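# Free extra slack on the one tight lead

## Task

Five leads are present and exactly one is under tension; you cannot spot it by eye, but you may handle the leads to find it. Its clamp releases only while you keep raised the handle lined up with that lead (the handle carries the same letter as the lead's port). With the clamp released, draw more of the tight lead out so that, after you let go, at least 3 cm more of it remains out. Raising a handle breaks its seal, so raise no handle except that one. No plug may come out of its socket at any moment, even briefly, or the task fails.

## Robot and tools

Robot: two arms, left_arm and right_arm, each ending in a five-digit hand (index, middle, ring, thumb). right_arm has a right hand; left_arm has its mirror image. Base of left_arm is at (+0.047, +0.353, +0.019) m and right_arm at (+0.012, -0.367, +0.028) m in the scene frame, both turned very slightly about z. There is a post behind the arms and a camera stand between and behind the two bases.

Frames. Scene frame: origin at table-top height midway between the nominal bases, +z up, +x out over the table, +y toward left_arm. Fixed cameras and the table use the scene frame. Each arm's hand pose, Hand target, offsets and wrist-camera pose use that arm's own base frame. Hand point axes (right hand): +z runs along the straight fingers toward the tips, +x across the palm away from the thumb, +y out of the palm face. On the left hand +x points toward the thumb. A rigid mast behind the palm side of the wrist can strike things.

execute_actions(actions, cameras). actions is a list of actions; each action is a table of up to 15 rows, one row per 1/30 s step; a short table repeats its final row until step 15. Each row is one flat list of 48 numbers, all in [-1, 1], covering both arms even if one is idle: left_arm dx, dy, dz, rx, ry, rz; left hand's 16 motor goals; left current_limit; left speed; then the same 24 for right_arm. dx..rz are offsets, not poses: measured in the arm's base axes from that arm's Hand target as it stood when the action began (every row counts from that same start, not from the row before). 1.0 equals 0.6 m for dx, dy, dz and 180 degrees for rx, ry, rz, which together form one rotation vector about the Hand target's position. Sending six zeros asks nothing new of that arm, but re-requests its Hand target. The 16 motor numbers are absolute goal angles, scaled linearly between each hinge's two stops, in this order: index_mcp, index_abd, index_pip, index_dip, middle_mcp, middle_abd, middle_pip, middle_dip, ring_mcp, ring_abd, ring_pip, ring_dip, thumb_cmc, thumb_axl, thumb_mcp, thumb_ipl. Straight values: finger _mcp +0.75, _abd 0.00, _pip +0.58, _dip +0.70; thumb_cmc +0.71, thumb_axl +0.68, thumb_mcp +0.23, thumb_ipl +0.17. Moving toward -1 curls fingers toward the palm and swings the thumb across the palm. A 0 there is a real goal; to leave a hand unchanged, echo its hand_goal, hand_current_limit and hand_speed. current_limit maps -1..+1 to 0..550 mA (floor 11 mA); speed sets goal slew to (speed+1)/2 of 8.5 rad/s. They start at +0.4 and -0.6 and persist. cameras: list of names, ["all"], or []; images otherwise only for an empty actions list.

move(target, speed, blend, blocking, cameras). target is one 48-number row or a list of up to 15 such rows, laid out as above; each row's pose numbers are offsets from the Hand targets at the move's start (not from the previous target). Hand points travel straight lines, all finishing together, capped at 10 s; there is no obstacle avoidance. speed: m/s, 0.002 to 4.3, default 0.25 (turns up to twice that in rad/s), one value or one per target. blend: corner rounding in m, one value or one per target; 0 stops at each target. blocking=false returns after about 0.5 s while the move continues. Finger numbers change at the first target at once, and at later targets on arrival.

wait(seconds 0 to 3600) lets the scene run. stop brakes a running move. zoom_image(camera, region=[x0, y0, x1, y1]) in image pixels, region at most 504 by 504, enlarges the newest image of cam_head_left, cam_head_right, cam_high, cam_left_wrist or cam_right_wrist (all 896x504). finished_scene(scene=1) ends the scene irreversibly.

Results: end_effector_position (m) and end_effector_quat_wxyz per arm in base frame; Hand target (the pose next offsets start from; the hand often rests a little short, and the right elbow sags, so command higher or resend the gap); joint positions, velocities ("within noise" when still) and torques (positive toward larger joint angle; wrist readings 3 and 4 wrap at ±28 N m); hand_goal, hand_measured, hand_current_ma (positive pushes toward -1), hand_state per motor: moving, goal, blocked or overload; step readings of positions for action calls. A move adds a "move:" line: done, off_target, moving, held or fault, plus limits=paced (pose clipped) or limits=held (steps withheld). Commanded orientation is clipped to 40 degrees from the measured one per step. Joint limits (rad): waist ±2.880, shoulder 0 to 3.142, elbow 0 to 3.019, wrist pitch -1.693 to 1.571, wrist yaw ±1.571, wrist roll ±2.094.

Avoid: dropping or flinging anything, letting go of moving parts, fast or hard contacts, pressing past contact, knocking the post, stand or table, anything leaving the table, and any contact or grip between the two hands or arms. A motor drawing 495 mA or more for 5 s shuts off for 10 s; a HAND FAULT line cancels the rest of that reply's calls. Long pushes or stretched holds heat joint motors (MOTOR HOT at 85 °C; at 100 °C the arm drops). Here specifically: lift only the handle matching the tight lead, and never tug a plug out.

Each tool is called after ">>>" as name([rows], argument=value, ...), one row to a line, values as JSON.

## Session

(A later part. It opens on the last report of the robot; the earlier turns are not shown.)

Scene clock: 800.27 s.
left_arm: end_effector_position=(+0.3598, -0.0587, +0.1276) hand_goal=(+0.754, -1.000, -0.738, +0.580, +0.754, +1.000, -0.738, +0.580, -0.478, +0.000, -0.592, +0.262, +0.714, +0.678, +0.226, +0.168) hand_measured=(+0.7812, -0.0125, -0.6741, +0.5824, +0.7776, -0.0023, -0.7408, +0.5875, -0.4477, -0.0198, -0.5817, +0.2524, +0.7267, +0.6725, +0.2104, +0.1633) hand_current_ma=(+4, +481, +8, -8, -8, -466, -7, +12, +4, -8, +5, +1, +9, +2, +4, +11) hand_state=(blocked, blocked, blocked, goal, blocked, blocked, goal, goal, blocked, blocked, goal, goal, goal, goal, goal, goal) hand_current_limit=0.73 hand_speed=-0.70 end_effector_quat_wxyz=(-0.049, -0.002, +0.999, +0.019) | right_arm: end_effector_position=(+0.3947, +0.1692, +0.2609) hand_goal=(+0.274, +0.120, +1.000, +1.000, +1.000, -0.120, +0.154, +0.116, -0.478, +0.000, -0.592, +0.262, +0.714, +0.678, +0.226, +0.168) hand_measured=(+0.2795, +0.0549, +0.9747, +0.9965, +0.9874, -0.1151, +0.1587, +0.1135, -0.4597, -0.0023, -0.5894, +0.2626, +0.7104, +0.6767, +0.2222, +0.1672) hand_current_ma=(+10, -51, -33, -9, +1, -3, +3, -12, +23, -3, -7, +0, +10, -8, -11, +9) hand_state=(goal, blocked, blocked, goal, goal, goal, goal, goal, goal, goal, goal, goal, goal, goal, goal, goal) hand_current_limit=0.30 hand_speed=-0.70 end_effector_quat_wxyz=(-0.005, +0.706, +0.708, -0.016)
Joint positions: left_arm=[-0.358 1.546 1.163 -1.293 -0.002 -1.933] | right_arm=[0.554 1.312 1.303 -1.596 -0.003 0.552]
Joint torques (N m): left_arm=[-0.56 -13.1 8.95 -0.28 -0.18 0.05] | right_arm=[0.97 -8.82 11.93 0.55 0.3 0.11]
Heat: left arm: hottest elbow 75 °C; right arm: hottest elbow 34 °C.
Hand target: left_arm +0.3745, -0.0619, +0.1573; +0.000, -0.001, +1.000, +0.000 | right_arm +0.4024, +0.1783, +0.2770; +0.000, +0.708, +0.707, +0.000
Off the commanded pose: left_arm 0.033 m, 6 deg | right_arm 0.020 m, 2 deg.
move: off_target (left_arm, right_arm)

>>> move(target=[0,0,0,0,0,0,0.754,-1,-0.738,0.58,0.754,1,-0.738,0.58,-0.479,0,-0.592,0.261,0.714,0.678,0.226,0.168,0.73,-0.7, 0,0,0,0,0,-0.5,0.2745,0.24,1,1,1,-0.24,0.153,0.116,-0.479,0,-0.592,0.261,0.714,0.678,0.226,0.168,0.5,-0.7], speed=0.25, cameras=["all"])

Scene clock: 804.60 s.
left_arm: end_effector_position=(+0.3598, -0.0587, +0.1276) hand_goal=(+0.754, -1.000, -0.738, +0.580, +0.754, +1.000, -0.738, +0.580, -0.478, +0.000, -0.592, +0.262, +0.714, +0.678, +0.226, +0.168) hand_measured=(+0.7824, -0.0125, -0.6741, +0.5811, +0.7776, -0.0023, -0.7408, +0.5875, -0.4477, -0.0198, -0.5817, +0.2524, +0.7267, +0.6725, +0.2104, +0.1633) hand_current_ma=(+5, +482, +9, -3, +5, -471, -15, +4, +8, -7, +11, +5, +22, +12, +0, -3) hand_state=(blocked, blocked, blocked, goal, blocked, blocked, goal, goal, blocked, blocked, goal, goal, goal, goal, goal, goal) hand_current_limit=0.73 hand_speed=-0.70 end_effector_quat_wxyz=(-0.049, -0.002, +0.999, +0.019) | right_arm: end_effector_position=(+0.3900, +0.1741, +0.2603) hand_goal=(+0.274, +0.240, +1.000, +1.000, +1.000, -0.240, +0.154, +0.116, -0.478, +0.000, -0.592, +0.262, +0.714, +0.678, +0.226, +0.168) hand_measured=(+0.2795, +0.1618, +0.9645, +0.9965, +0.9886, -0.2381, +0.1587, +0.1135, -0.4609, -0.0037, -0.5907, +0.2613, +0.7192, +0.6777, +0.2222, +0.1672) hand_current_ma=(+8, -72, -48, -5, -2, -3, +2, -5, +21, -1, -4, -1, +9, -6, -7, +5) hand_state=(goal, blocked, blocked, goal, goal, goal, goal, goal, goal, goal, goal, goal, goal, goal, goal, goal) hand_current_limit=0.50 hand_speed=-0.70 end_effector_quat_wxyz=(+0.009, +0.999, +0.023, -0.020)
Joint positions: left_arm=[-0.358 1.546 1.163 -1.293 -0.002 -1.933] | right_arm=[0.566 1.634 1.636 -1.618 -0.005 2.09]
Joint torques (N m): left_arm=[-0.73 -13.98 9.01 -0.16 -0.21 0.03] | right_arm=[-0.62 -13.74 13.14 0.08 0.06 0.09]
Heat: left arm: hottest elbow 73 °C; right arm: hottest elbow 34 °C.
Hand target: left_arm +0.3745, -0.0619, +0.1573; +0.000, -0.001, +1.000, +0.000 | right_arm +0.4024, +0.1783, +0.2770; +0.000, +1.000, -0.001, +0.000
Off the commanded pose: left_arm 0.033 m, 6 deg | right_arm 0.021 m, 4 deg.
joint sent to its limit (right arm) — joint 6 (wrist roll), upper limit. The joint targets still meet the commanded pose.
move: off_target (right_arm)
cam_left_wrist: T_world_to_cam=[[0.76823, -0.63733, -0.06027, -0.34307], [-0.38517, -0.53537, 0.75168, -0.03685], [-0.51133, -0.55425, -0.65677, 0.36]] pos_world=[0.43345, -0.03885, 0.24346]
cam_right_wrist: T_world_to_cam=[[-0.77049, -0.63411, 0.06526, 0.42508], [-0.3745, 0.53311, 0.75864, -0.19849], [-0.51585, 0.56009, -0.64823, 0.39665]] pos_world=[0.45779, 0.1532, 0.37996]

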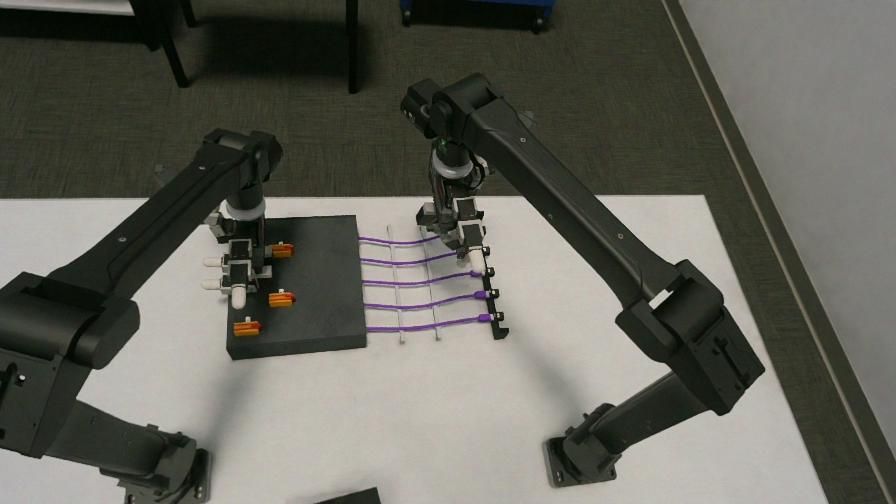

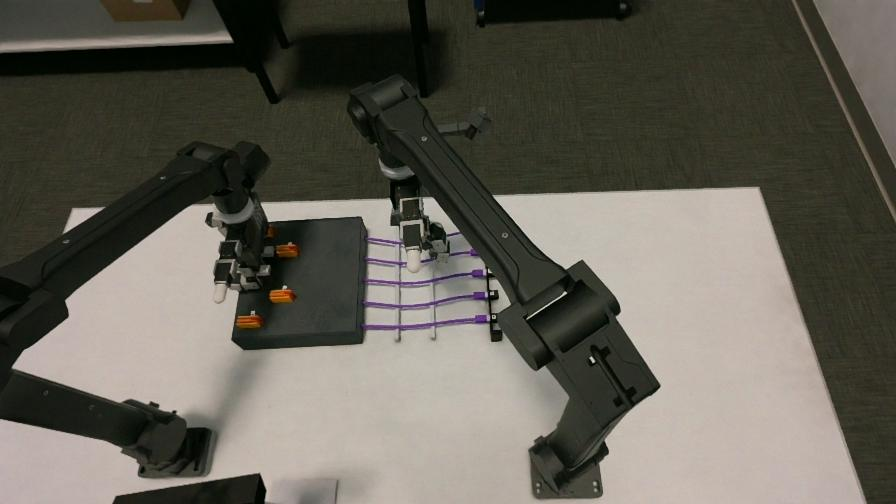

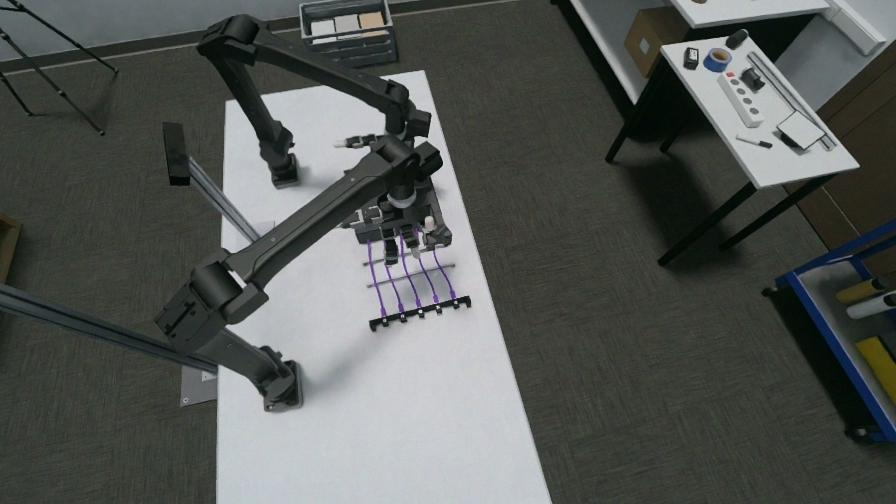

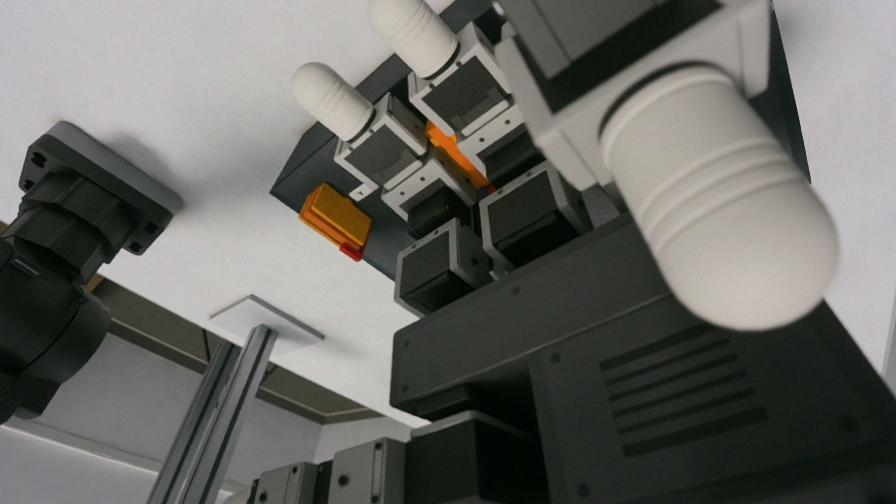

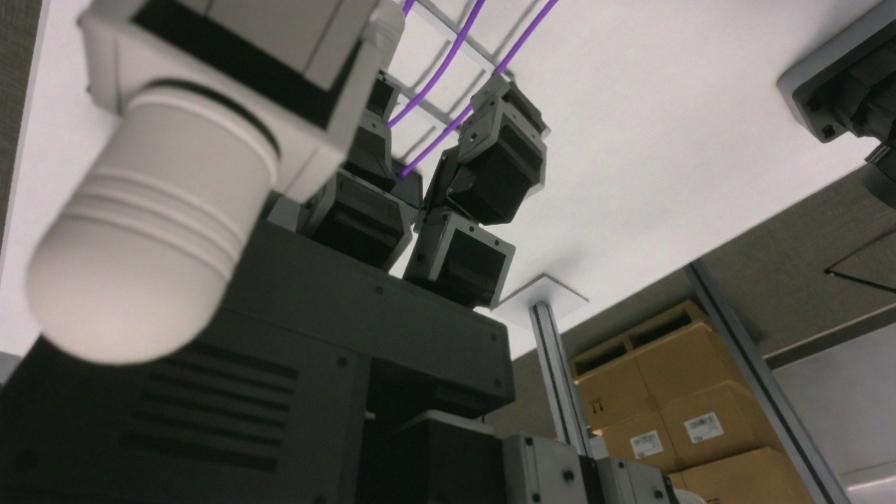

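>>> move([
  [0,0,0,0,0,0,0.754,-1,-0.738,0.58,0.754,1,-0.738,0.58,-0.479,0,-0.592,0.261,0.714,0.678,0.226,0.168,0.73,-0.7, 0.0,0.003,-0.1917,0,0,0.02,0.2745,0.12,1,1,1,-0.12,0.153,0.116,-0.479,0,-0.592,0.261,0.714,0.678,0.226,0.168,0.5,-0.7],
], speed=0.12, cameras=["cam_high","cam_right_wrist","cam_head_left","cam_head_right"])

Scene clock: 807.03 s.
left_arm: end_effector_position=(+0.3598, -0.0587, +0.1276) hand_goal=(+0.754, -1.000, -0.738, +0.580, +0.754, +1.000, -0.738, +0.580, -0.478, +0.000, -0.592, +0.262, +0.714, +0.678, +0.226, +0.168) hand_measured=(+0.7824, -0.0125, -0.6728, +0.5811, +0.7776, -0.0023, -0.7395, +0.5875, -0.4477, -0.0198, -0.5817, +0.2511, +0.7267, +0.6725, +0.2104, +0.1633) hand_current_ma=(+10, +478, +9, -2, -3, -474, -8, +6, -7, -7, +3, -13, +15, +12, +2, +13) hand_state=(blocked, blocked, blocked, goal, blocked, blocked, goal, goal, blocked, blocked, goal, goal, goal, goal, goal, goal) hand_current_limit=0.73 hand_speed=-0.70 end_effector_quat_wxyz=(-0.049, -0.002, +0.999, +0.019) | right_arm: end_effector_position=(+0.4010, +0.1804, +0.1651) hand_goal=(+0.274, +0.120, +1.000, +1.000, +1.000, -0.120, +0.154, +0.116, -0.478, +0.000, -0.592, +0.262, +0.714, +0.678, +0.226, +0.168) hand_measured=(+0.2795, +0.1355, +0.9645, +0.9977, +0.9886, -0.1180, +0.1587, +0.1148, -0.4597, -0.0037, -0.5907, +0.2613, +0.7180, +0.6777, +0.2232, +0.1681) hand_current_ma=(+11, +2, -48, -9, +0, -5, +4, -12, +21, -7, -3, +1, +14, -8, -8, +10) hand_state=(goal, goal, blocked, goal, goal, goal, goal, goal, goal, goal, goal, goal, goal, goal, goal, goal) hand_current_limit=0.50 hand_speed=-0.70 end_effector_quat_wxyz=(-0.001, +1.000, +0.024, -0.001)
Joint positions: left_arm=[-0.358 1.546 1.163 -1.293 -0.002 -1.933] | right_arm=[0.566 1.667 1.434 -1.339 -0.003 2.089]
Joint torques (N m): left_arm=[-0.85 -13.39 9.1 -0.17 -0.15 0.04] | right_arm=[0.21 -14.86 7.84 0.83 0.28 -0.2]
Heat: left arm: hottest elbow 72 °C; right arm: hottest elbow 34 °C.
Hand target: left_arm +0.3745, -0.0619, +0.1573; +0.000, -0.001, +1.000, +0.000 | right_arm +0.4023, +0.1802, +0.1621; +0.000, +1.000, +0.031, +0.000
Off the commanded pose: left_arm 0.033 m, 6 deg | right_arm 0.003 m, 1 deg.
move: done
cam_right_wrist: T_world_to_cam=[[-0.77164, -0.63564, 0.02326, 0.45142], [-0.4033, 0.51721, 0.75488, -0.1105], [-0.49186, 0.57311, -0.65546, 0.32623]] pos_world=[0.46422, 0.15712, 0.28674]
Images, in order (width x height): cam_head_left 896x504, cam_head_right 896x504, cam_high 896x504, cam_right_wrist 896x504.

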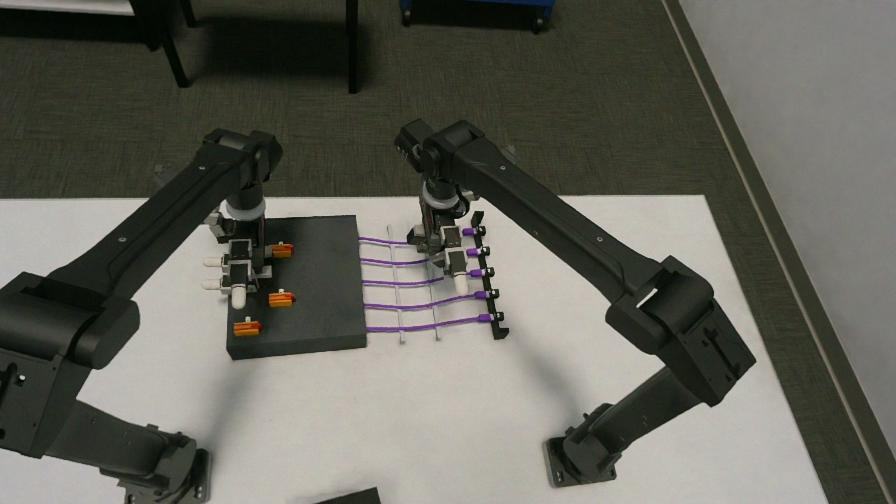

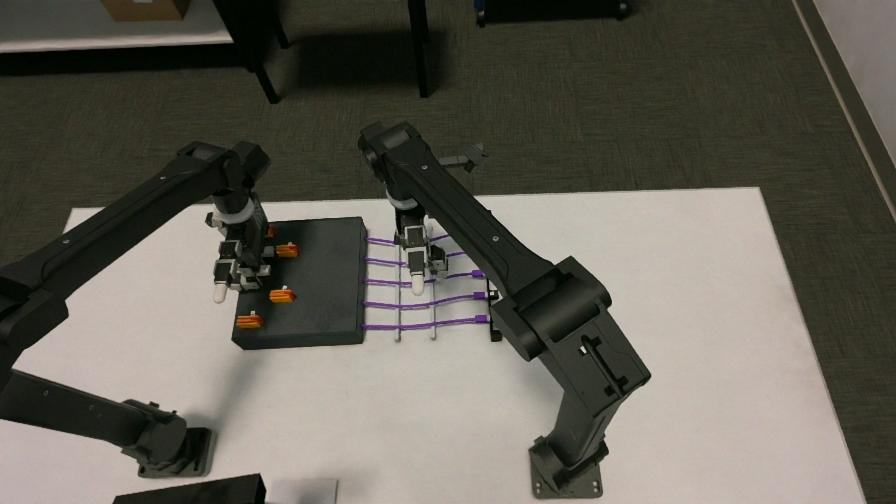

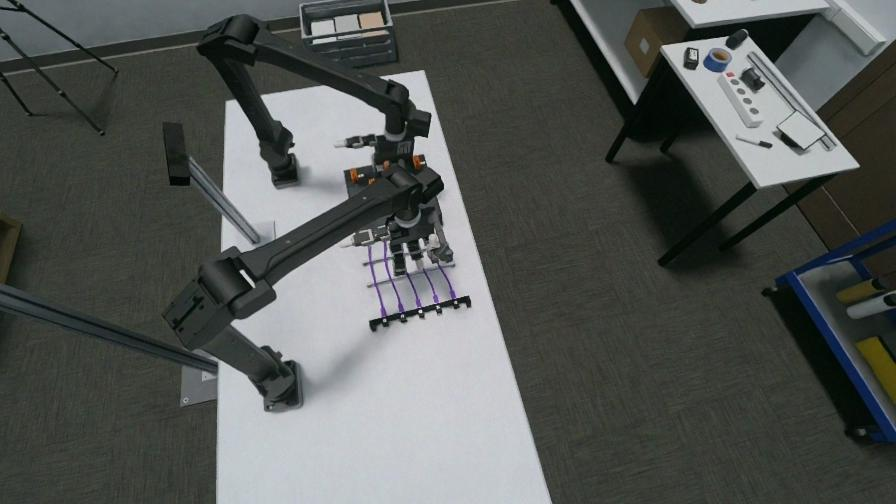

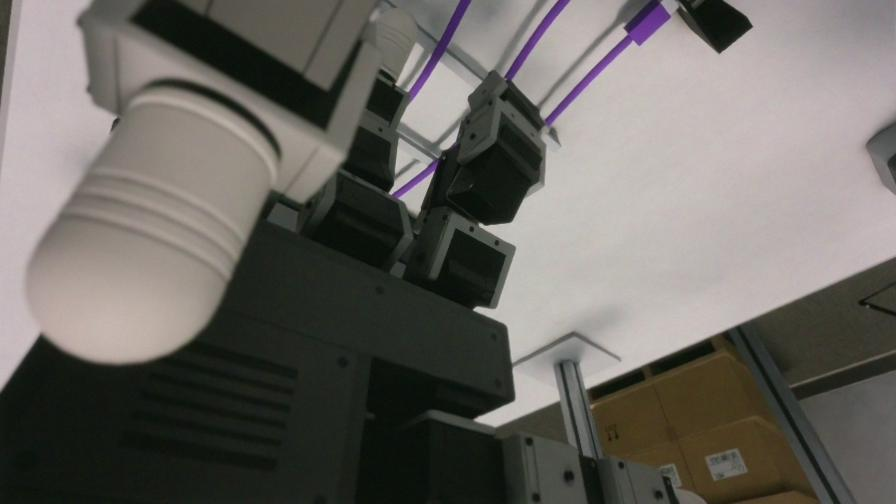

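>>> zoom_image(camera="cam_high", region=[350, 210, 490, 340])

>>> zoom_image(camera="cam_right_wrist", region=[340, 0, 620, 210])

Scaled by 3.600 from the camera's image (finer frame: 1280x720).

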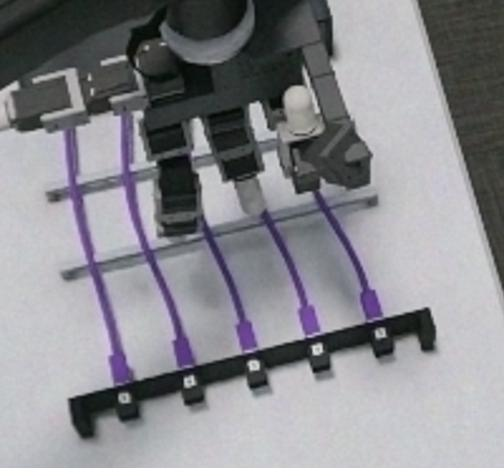

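Scaled by 1.800 from the camera's image (finer frame: 1280x720).

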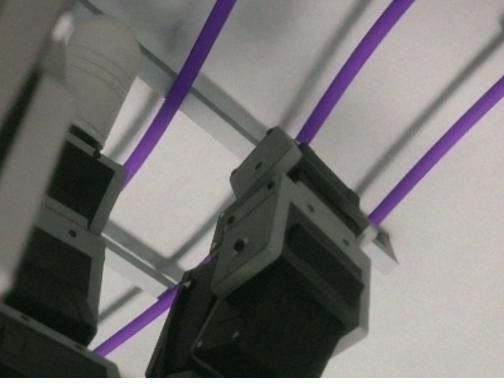

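>>> move([
  [0,0,0,0,0,0,0.754,-1,-0.738,0.58,0.754,1,-0.738,0.58,-0.479,0,-0.592,0.261,0.714,0.678,0.226,0.168,0.73,-0.7, 0.0,0.003,-0.1017,0,0,0,0.2745,0.12,1,1,1,-0.12,0.153,0.116,-0.479,0,-0.592,0.261,0.714,0.678,0.226,0.168,0.5,-0.7],
], speed=0.06, cameras=["cam_high","cam_right_wrist","cam_head_left","cam_head_right"])

>>> zoom_image(camera="cam_high", region=[350, 210, 490, 340])

>>> zoom_image(camera="cam_right_wrist", region=[340, 0, 620, 210])

Scene clock: 809.60 s.
left_arm: end_effector_position=(+0.3598, -0.0587, +0.1276) hand_goal=(+0.754, -1.000, -0.738, +0.580, +0.754, +1.000, -0.738, +0.580, -0.478, +0.000, -0.592, +0.262, +0.714, +0.678, +0.226, +0.168) hand_measured=(+0.7824, -0.0140, -0.6728, +0.5811, +0.7776, -0.0023, -0.7408, +0.5875, -0.4477, -0.0198, -0.5817, +0.2511, +0.7267, +0.6725, +0.2104, +0.1633) hand_current_ma=(+14, +477, +0, +9, -6, -465, -7, +7, +14, -2, +4, +2, +5, +8, -8, +9) hand_state=(blocked, blocked, blocked, goal, blocked, blocked, goal, goal, blocked, blocked, goal, goal, goal, goal, goal, goal) hand_current_limit=0.73 hand_speed=-0.70 end_effector_quat_wxyz=(-0.049, -0.002, +0.999, +0.019) | right_arm: end_effector_position=(+0.4028, +0.1815, +0.1061) hand_goal=(+0.274, +0.120, +1.000, +1.000, +1.000, -0.120, +0.154, +0.116, -0.478, +0.000, -0.592, +0.262, +0.714, +0.678, +0.226, +0.168) hand_measured=(+0.2783, +0.1340, +0.9645, +0.9965, +0.9886, -0.1180, +0.1587, +0.1135, -0.4597, -0.0037, -0.5907, +0.2613, +0.7192, +0.6767, +0.2212, +0.1681) hand_current_ma=(+12, +3, -46, -11, +0, -5, +5, -15, +21, -6, -5, +1, +10, -3, -8, +10) hand_state=(goal, goal, blocked, goal, goal, goal, goal, goal, goal, goal, goal, goal, goal, goal, goal, goal) hand_current_limit=0.50 hand_speed=-0.70 end_effector_quat_wxyz=(-0.002, +1.000, +0.024, +0.001)
Joint positions: left_arm=[-0.358 1.546 1.163 -1.293 -0.002 -1.933] | right_arm=[0.566 1.715 1.335 -1.187 -0.002 2.089]
Joint torques (N m): left_arm=[-0.79 -13.33 9.05 -0.12 -0.19 0.05] | right_arm=[0.44 -14.51 7.36 0.83 0.28 -0.17]
Heat: left arm: hottest elbow 71 °C; right arm: hottest elbow 34 °C.
Hand target: left_arm +0.3745, -0.0619, +0.1573; +0.000, -0.001, +1.000, +0.000 | right_arm +0.4024, +0.1819, +0.1010; +0.000, +1.000, +0.031, +0.000
Off the commanded pose: left_arm 0.033 m, 6 deg | right_arm 0.005 m, 1 deg.
move: done
cam_right_wrist: T_world_to_cam=[[-0.77173, -0.6357, 0.01797, 0.45548], [-0.40686, 0.51524, 0.75431, -0.06394], [-0.48878, 0.57481, -0.65627, 0.2863]] pos_world=[0.46543, 0.15792, 0.22794]
Images, in order (width x height): cam_head_left 896x504, cam_head_right 896x504, cam_high 896x504, cam_right_wrist 896x504.

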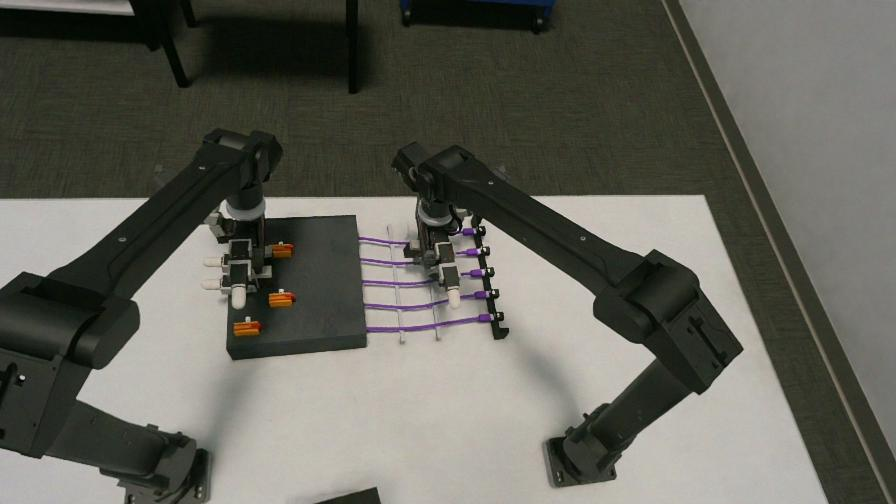

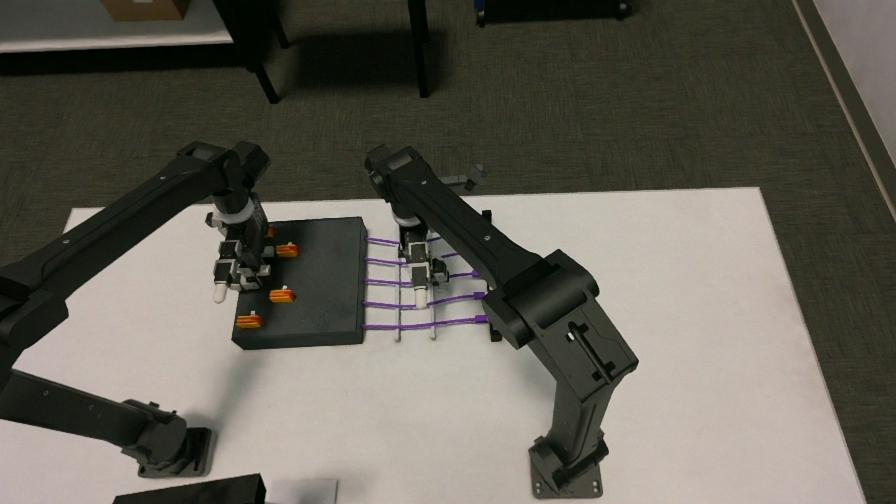

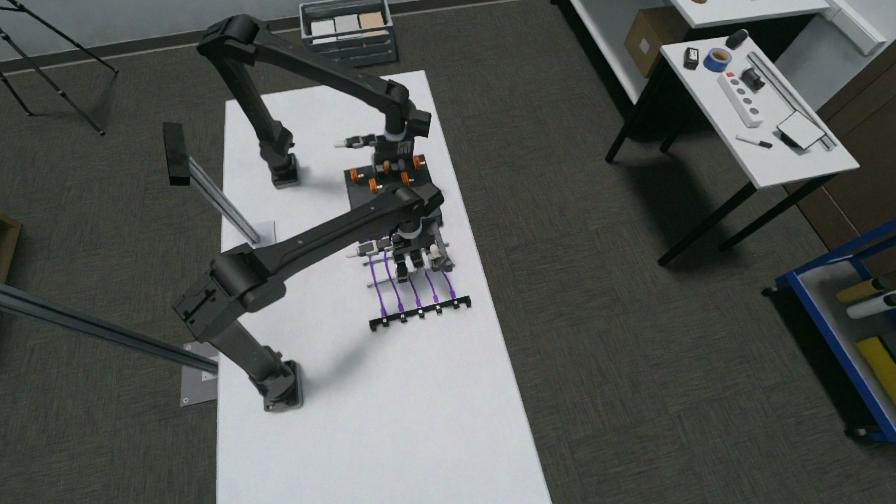

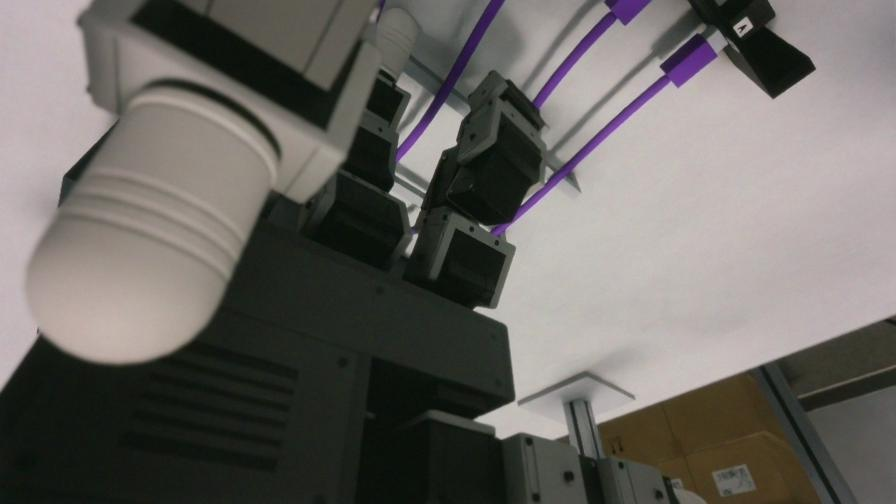

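Scaled by 3.600 from the camera's image (finer frame: 1280x720).

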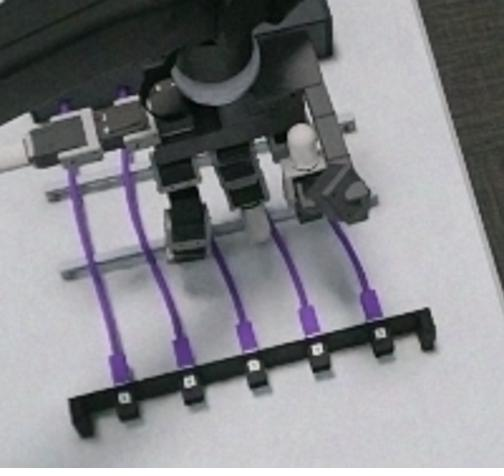

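Scaled by 1.800 from the camera's image (finer frame: 1280x720).

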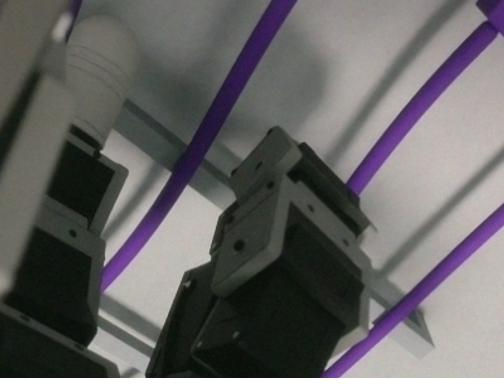

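>>> move([
  [0,0,0,0,0,0,0.754,-1,-0.738,0.58,0.754,1,-0.738,0.58,-0.479,0,-0.592,0.261,0.714,0.678,0.226,0.168,0.73,-0.7, -0.002,0,-0.0175,0,0,0,0.2745,0.12,1,1,1,-0.12,0.153,0.116,-0.479,0,-0.592,0.261,0.714,0.678,0.226,0.168,0.5,-0.7],
], speed=0.06)

Scene clock: 810.63 s.
left_arm: end_effector_position=(+0.3598, -0.0587, +0.1276) hand_goal=(+0.754, -1.000, -0.738, +0.580, +0.754, +1.000, -0.738, +0.580, -0.478, +0.000, -0.592, +0.262, +0.714, +0.678, +0.226, +0.168) hand_measured=(+0.7812, -0.0140, -0.6728, +0.5824, +0.7776, -0.0023, -0.7395, +0.5875, -0.4477, -0.0213, -0.5817, +0.2511, +0.7267, +0.6735, +0.2104, +0.1624) hand_current_ma=(+6, +479, +8, -12, -11, -472, -16, +15, +10, -4, -5, -7, +12, +17, -1, +13) hand_state=(blocked, blocked, blocked, goal, blocked, blocked, goal, goal, blocked, blocked, goal, goal, goal, goal, goal, goal) hand_current_limit=0.73 hand_speed=-0.70 end_effector_quat_wxyz=(-0.049, -0.002, +0.999, +0.019) | right_arm: end_effector_position=(+0.4024, +0.1812, +0.0965) hand_goal=(+0.274, +0.120, +1.000, +1.000, +1.000, -0.120, +0.154, +0.116, -0.478, +0.000, -0.592, +0.262, +0.714, +0.678, +0.226, +0.168) hand_measured=(+0.2795, +0.1355, +0.9645, +0.9965, +0.9886, -0.1180, +0.1587, +0.1148, -0.4597, -0.0037, -0.5907, +0.2613, +0.7192, +0.6767, +0.2222, +0.1681) hand_current_ma=(+12, -2, -51, -11, +3, -3, +2, -11, +21, -3, -3, +4, +9, -6, -6, +9) hand_state=(goal, goal, blocked, goal, goal, goal, goal, goal, goal, goal, goal, goal, goal, goal, goal, goal) hand_current_limit=0.50 hand_speed=-0.70 end_effector_quat_wxyz=(-0.003, +1.000, +0.024, +0.002)
Joint positions: left_arm=[-0.358 1.546 1.163 -1.293 -0.002 -1.933] | right_arm=[0.566 1.721 1.317 -1.16 -0.002 2.089]
Joint torques (N m): left_arm=[-1.73 -12.75 9.09 -0.08 -0.19 0.06] | right_arm=[0.5 -14.04 7.27 0.83 0.27 -0.16]
Heat: left arm: hottest elbow 71 °C; right arm: hottest elbow 34 °C.
Hand target: left_arm +0.3745, -0.0619, +0.1573; +0.000, -0.001, +1.000, +0.000 | right_arm +0.4013, +0.1820, +0.0906; +0.000, +1.000, +0.031, +0.000
Off the commanded pose: left_arm 0.033 m, 6 deg | right_arm 0.006 m, 1 deg.
move: done

>>> move([
  [0,0,0,0,0,0,0.754,-1,-0.738,0.58,0.754,1,-0.738,0.58,-0.479,0,-0.592,0.261,0.714,0.678,0.226,0.168,0.73,-0.7, 0,0,0,0,0,0,0.2745,-0.3,1,1,1,0.3,0.153,0.116,-0.479,0,-0.592,0.261,0.714,0.678,0.226,0.168,0.3,-0.7],
], speed=0.06)

>>> move([
  [0.025,-0.012,0.06,0,0,0,0.754,-1,-0.738,0.58,0.754,1,-0.738,0.58,-0.479,0,-0.592,0.261,0.714,0.678,0.226,0.168,0.73,-0.7, 0,0,0,0,0,0,0.2745,-0.8,1,1,1,0.8,0.153,0.116,-0.479,0,-0.592,0.261,0.714,0.678,0.226,0.168,0.72,-0.7],
], speed=0.04, cameras=["cam_high","cam_right_wrist","cam_head_left","cam_head_right"])

>>> zoom_image(camera="cam_high", region=[350, 210, 490, 340])

>>> zoom_image(camera="cam_right_wrist", region=[340, 0, 620, 210])

Scene clock: 811.97 s.
left_arm: end_effector_position=(+0.3598, -0.0587, +0.1276) hand_goal=(+0.754, -1.000, -0.738, +0.580, +0.754, +1.000, -0.738, +0.580, -0.478, +0.000, -0.592, +0.262, +0.714, +0.678, +0.226, +0.168) hand_measured=(+0.7824, -0.0125, -0.6728, +0.5824, +0.7764, -0.0023, -0.7395, +0.5862, -0.4477, -0.0198, -0.5804, +0.2511, +0.7267, +0.6725, +0.2104, +0.1624) hand_current_ma=(+3, +469, +0, -13, -7, -465, -6, +9, +7, -17, +1, -2, +20, +15, +5, +2) hand_state=(blocked, blocked, blocked, goal, blocked, blocked, goal, goal, blocked, blocked, goal, goal, goal, goal, goal, goal) hand_current_limit=0.73 hand_speed=-0.70 end_effector_quat_wxyz=(-0.049, -0.002, +0.999, +0.019) | right_arm: end_effector_position=(+0.4024, +0.1812, +0.0965) hand_goal=(+0.274, -0.300, +1.000, +1.000, +1.000, +0.300, +0.154, +0.116, -0.478, +0.000, -0.592, +0.262, +0.714, +0.678, +0.226, +0.168) hand_measured=(+0.2795, -0.1136, +0.9696, +1.0000, +0.9947, +0.1999, +0.1497, +0.1123, -0.4585, -0.0037, -0.5907, +0.2626, +0.7180, +0.6767, +0.2232, +0.1681) hand_current_ma=(+10, +254, -42, -11, +6, -103, -1, -9, +23, -2, -5, -1, +5, -10, -11, +6) hand_state=(goal, blocked, blocked, goal, goal, blocked, goal, goal, goal, goal, goal, goal, goal, goal, goal, goal) hand_current_limit=0.30 hand_speed=-0.70 end_effector_quat_wxyz=(-0.003, +1.000, +0.024, +0.002)
Joint positions: left_arm=[-0.358 1.546 1.163 -1.293 -0.002 -1.933] | right_arm=[0.566 1.721 1.317 -1.16 -0.002 2.089]
Joint torques (N m): left_arm=[-0.85 -13.04 9.05 -0.27 -0.17 0.03] | right_arm=[0.56 -14.45 7.24 0.83 0.27 -0.16]
Heat: left arm: hottest elbow 71 °C; right arm: hottest elbow 34 °C.
Hand target: left_arm +0.3745, -0.0619, +0.1573; +0.000, -0.001, +1.000, +0.000 | right_arm +0.4013, +0.1820, +0.0906; +0.000, +1.000, +0.031, +0.000
Off the commanded pose: left_arm 0.033 m, 6 deg | right_arm 0.006 m, 1 deg.
move: done

Scene clock: 813.20 s.
left_arm: end_effector_position=(+0.3597, -0.0586, +0.1307) hand_goal=(+0.754, -1.000, -0.738, +0.580, +0.754, +1.000, -0.738, +0.580, -0.478, +0.000, -0.592, +0.262, +0.714, +0.678, +0.226, +0.168) hand_measured=(+0.7848, -0.0125, -0.6728, +0.5811, +0.7800, -0.0037, -0.7395, +0.5875, -0.4477, -0.0213, -0.5804, +0.2524, +0.7267, +0.6725, +0.2104, +0.1633) hand_current_ma=(+18, +487, +11, +0, -12, -468, -6, +11, +0, -4, +7, -7, +7, +4, +4, +7) hand_state=(blocked, blocked, blocked, goal, blocked, blocked, goal, goal, blocked, blocked, goal, goal, goal, goal, goal, goal) hand_current_limit=0.73 hand_speed=-0.70 end_effector_quat_wxyz=(-0.052, -0.002, +0.998, +0.021) | right_arm: end_effector_position=(+0.4024, +0.1812, +0.0965) hand_goal=(+0.274, -0.800, +1.000, +1.000, +1.000, +0.800, +0.154, +0.116, -0.478, +0.000, -0.592, +0.262, +0.714, +0.678, +0.226, +0.168) hand_measured=(+0.2795, -0.1107, +0.9696, +0.9990, +0.9995, +0.2234, +0.1420, +0.1097, -0.4597, -0.0037, -0.5907, +0.2626, +0.7180, +0.6777, +0.2222, +0.1681) hand_current_ma=(+7, +472, -42, -6, +5, -475, -5, -11, +21, -5, -6, +1, +14, -4, -6, +10) hand_state=(goal, blocked, blocked, goal, goal, blocked, goal, goal, goal, goal, goal, goal, goal, goal, goal, goal) hand_current_limit=0.72 hand_speed=-0.70 end_effector_quat_wxyz=(-0.003, +1.000, +0.024, +0.002)
Joint positions: left_arm=[-0.358 1.547 1.172 -1.307 -0.002 -1.933] | right_arm=[0.566 1.721 1.317 -1.16 -0.002 2.089]
Joint torques (N m): left_arm=[-1.14 -12.45 15.95 -3.21 -0.2 0.03] | right_arm=[0.56 -14.45 7.24 0.84 0.27 -0.16]
Heat: left arm: hottest elbow 70 °C; right arm: hottest elbow 34 °C.
Hand target: left_arm +0.3894, -0.0691, +0.1931; +0.000, -0.001, +1.000, +0.000 | right_arm +0.4013, +0.1820, +0.0906; +0.000, +1.000, +0.031, +0.000
Off the commanded pose: left_arm 0.070 m, 6 deg | right_arm 0.006 m, 1 deg.
move: off_target (left_arm)
cam_right_wrist: T_world_to_cam=[[-0.77175, -0.63574, 0.01532, 0.45539], [-0.4086, 0.51418, 0.7541, -0.05578], [-0.48729, 0.57571, -0.65658, 0.27925]] pos_world=[0.46473, 0.15742, 0.21844]
Images, in order (width x height): cam_head_left 896x504, cam_head_right 896x504, cam_high 896x504, cam_right_wrist 896x504.

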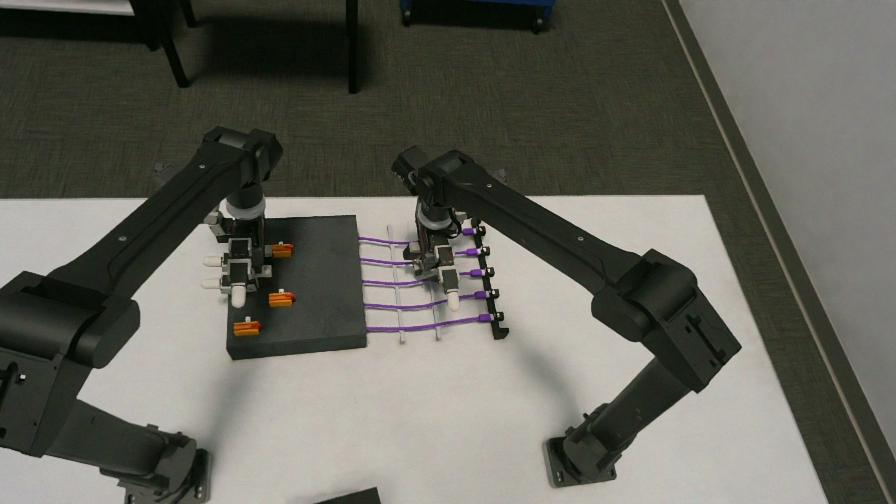

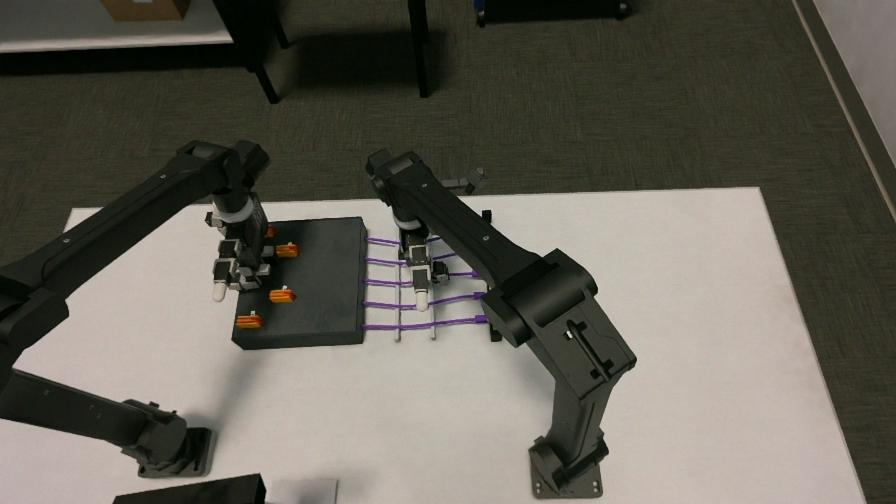

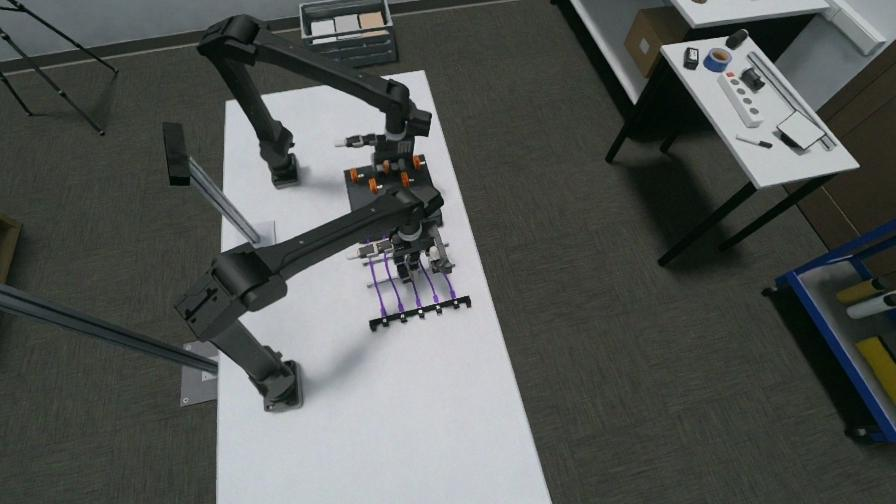

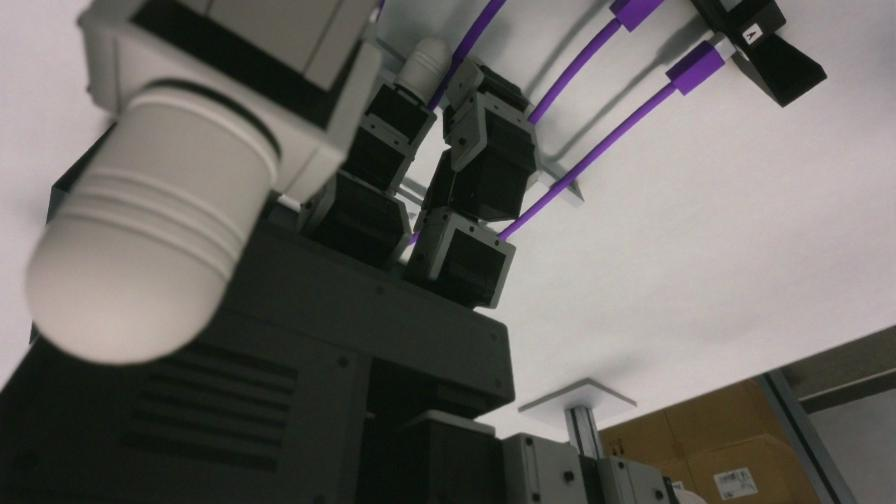

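Scaled by 3.600 from the camera's image (finer frame: 1280x720).

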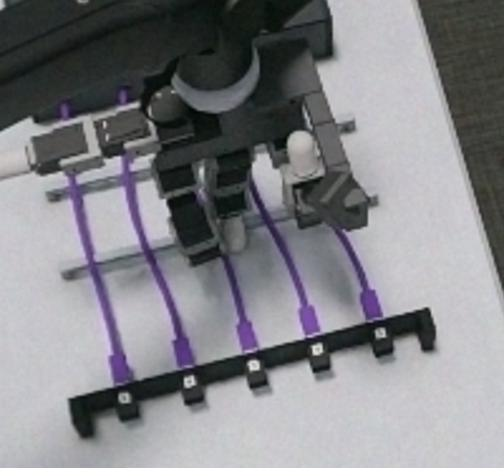

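Scaled by 1.800 from the camera's image (finer frame: 1280x720).

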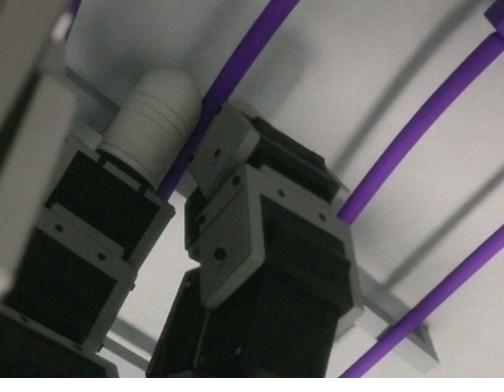

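>>> move([
  [0,0,0,0,0,0,0.754,-1,-0.738,0.58,0.754,1,-0.738,0.58,-0.479,0,-0.592,0.261,0.714,0.678,0.226,0.168,0.73,-0.7, 0,-0.0417,0,0,0,0,0.2745,-0.8,1,1,1,0.8,0.153,0.116,-0.479,0,-0.592,0.261,0.714,0.678,0.226,0.168,0.72,-0.7],
], speed=0.04, cameras=["cam_high","cam_right_wrist"])

>>> zoom_image(camera="cam_high", region=[350, 210, 490, 340])

>>> zoom_image(camera="cam_right_wrist", region=[340, 0, 620, 210])

Scene clock: 814.97 s.
left_arm: end_effector_position=(+0.3598, -0.0586, +0.1308) hand_goal=(+0.754, -1.000, -0.738, +0.580, +0.754, +1.000, -0.738, +0.580, -0.478, +0.000, -0.592, +0.262, +0.714, +0.678, +0.226, +0.168) hand_measured=(+0.7860, -0.0125, -0.6728, +0.5811, +0.7800, -0.0037, -0.7395, +0.5875, -0.4477, -0.0198, -0.5817, +0.2511, +0.7255, +0.6725, +0.2113, +0.1633) hand_current_ma=(+3, +477, +8, -2, -5, -466, +2, +3, -4, -14, -4, +0, +17, +10, +3, +4) hand_state=(blocked, blocked, blocked, goal, blocked, blocked, goal, goal, blocked, blocked, goal, goal, goal, goal, goal, goal) hand_current_limit=0.73 hand_speed=-0.70 end_effector_quat_wxyz=(-0.052, -0.002, +0.998, +0.020) | right_arm: end_effector_position=(+0.4000, +0.1748, +0.0917) hand_goal=(+0.274, -0.800, +1.000, +1.000, +1.000, +0.800, +0.154, +0.116, -0.478, +0.000, -0.592, +0.262, +0.714, +0.678, +0.226, +0.168) hand_measured=(+0.2892, -0.1092, +0.9696, +1.0000, +1.0000, +0.2248, +0.1574, +0.1072, -0.4597, -0.0023, -0.5907, +0.2613, +0.7192, +0.6767, +0.2232, +0.1681) hand_current_ma=(+20, +468, -39, -8, +5, -478, +3, -13, +18, -5, -6, +0, +14, -9, -9, +9) hand_state=(goal, blocked, blocked, goal, goal, blocked, goal, goal, goal, goal, goal, goal, goal, goal, goal, goal) hand_current_limit=0.72 hand_speed=-0.70 end_effector_quat_wxyz=(-0.009, +0.999, +0.033, +0.001)
Joint positions: left_arm=[-0.358 1.547 1.172 -1.307 -0.002 -1.933] | right_arm=[0.555 1.707 1.287 -1.14 -0.014 2.06]
Joint torques (N m): left_arm=[-1.26 -12.22 16.05 -3.4 -0.16 0.04] | right_arm=[-1.9 -15.5 6.35 0.53 0.67 -0.3]
Heat: left arm: hottest elbow 70 °C; right arm: hottest elbow 34 °C.
Hand target: left_arm +0.3895, -0.0691, +0.1932; +0.000, -0.001, +1.000, +0.000 | right_arm +0.4013, +0.1570, +0.0905; +0.000, +1.000, +0.031, +0.000
Off the commanded pose: left_arm 0.070 m, 6 deg | right_arm 0.018 m, 1 deg.
move: off_target (right_arm)
cam_right_wrist: T_world_to_cam=[[-0.75963, -0.65028, 0.00977, 0.44774], [-0.416, 0.49738, 0.76128, -0.04456], [-0.49991, 0.57423, -0.64834, 0.28316]] pos_world=[0.46313, 0.15072, 0.21314]

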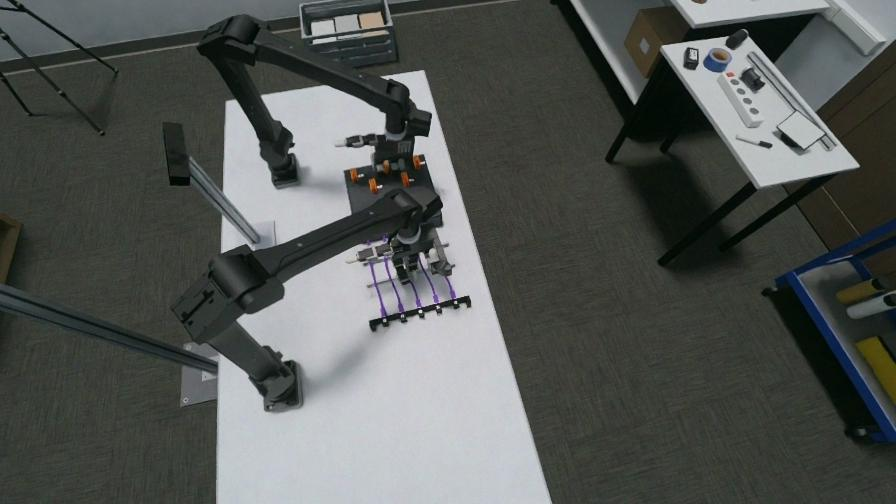

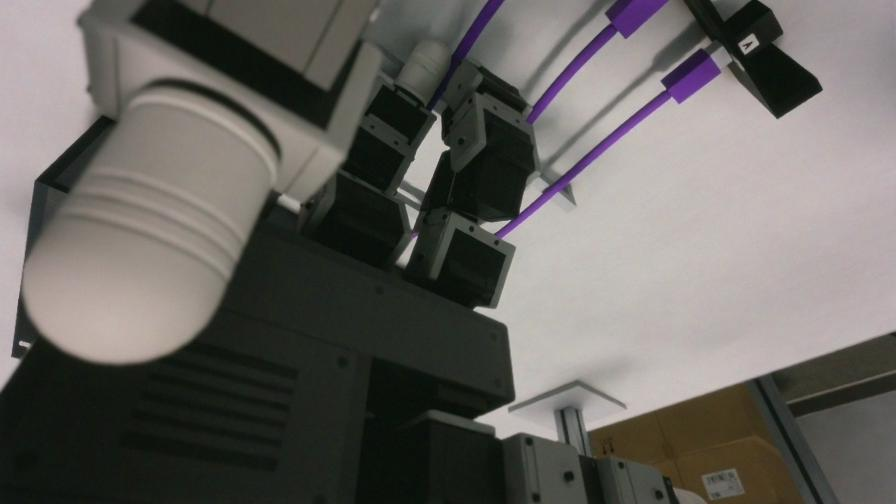

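Scaled by 3.600 from the camera's image (finer frame: 1280x720).

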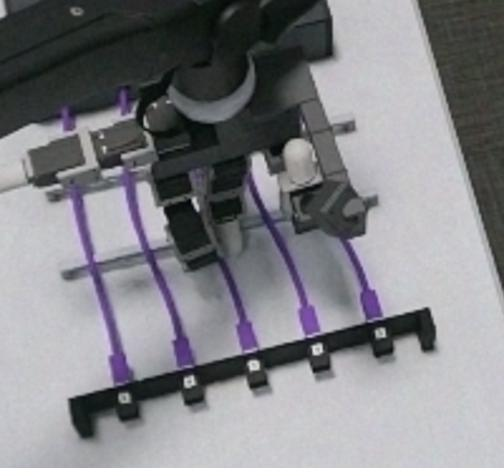

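Scaled by 1.800 from the camera's image (finer frame: 1280x720).

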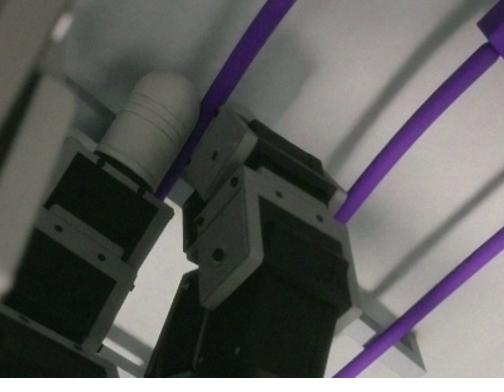

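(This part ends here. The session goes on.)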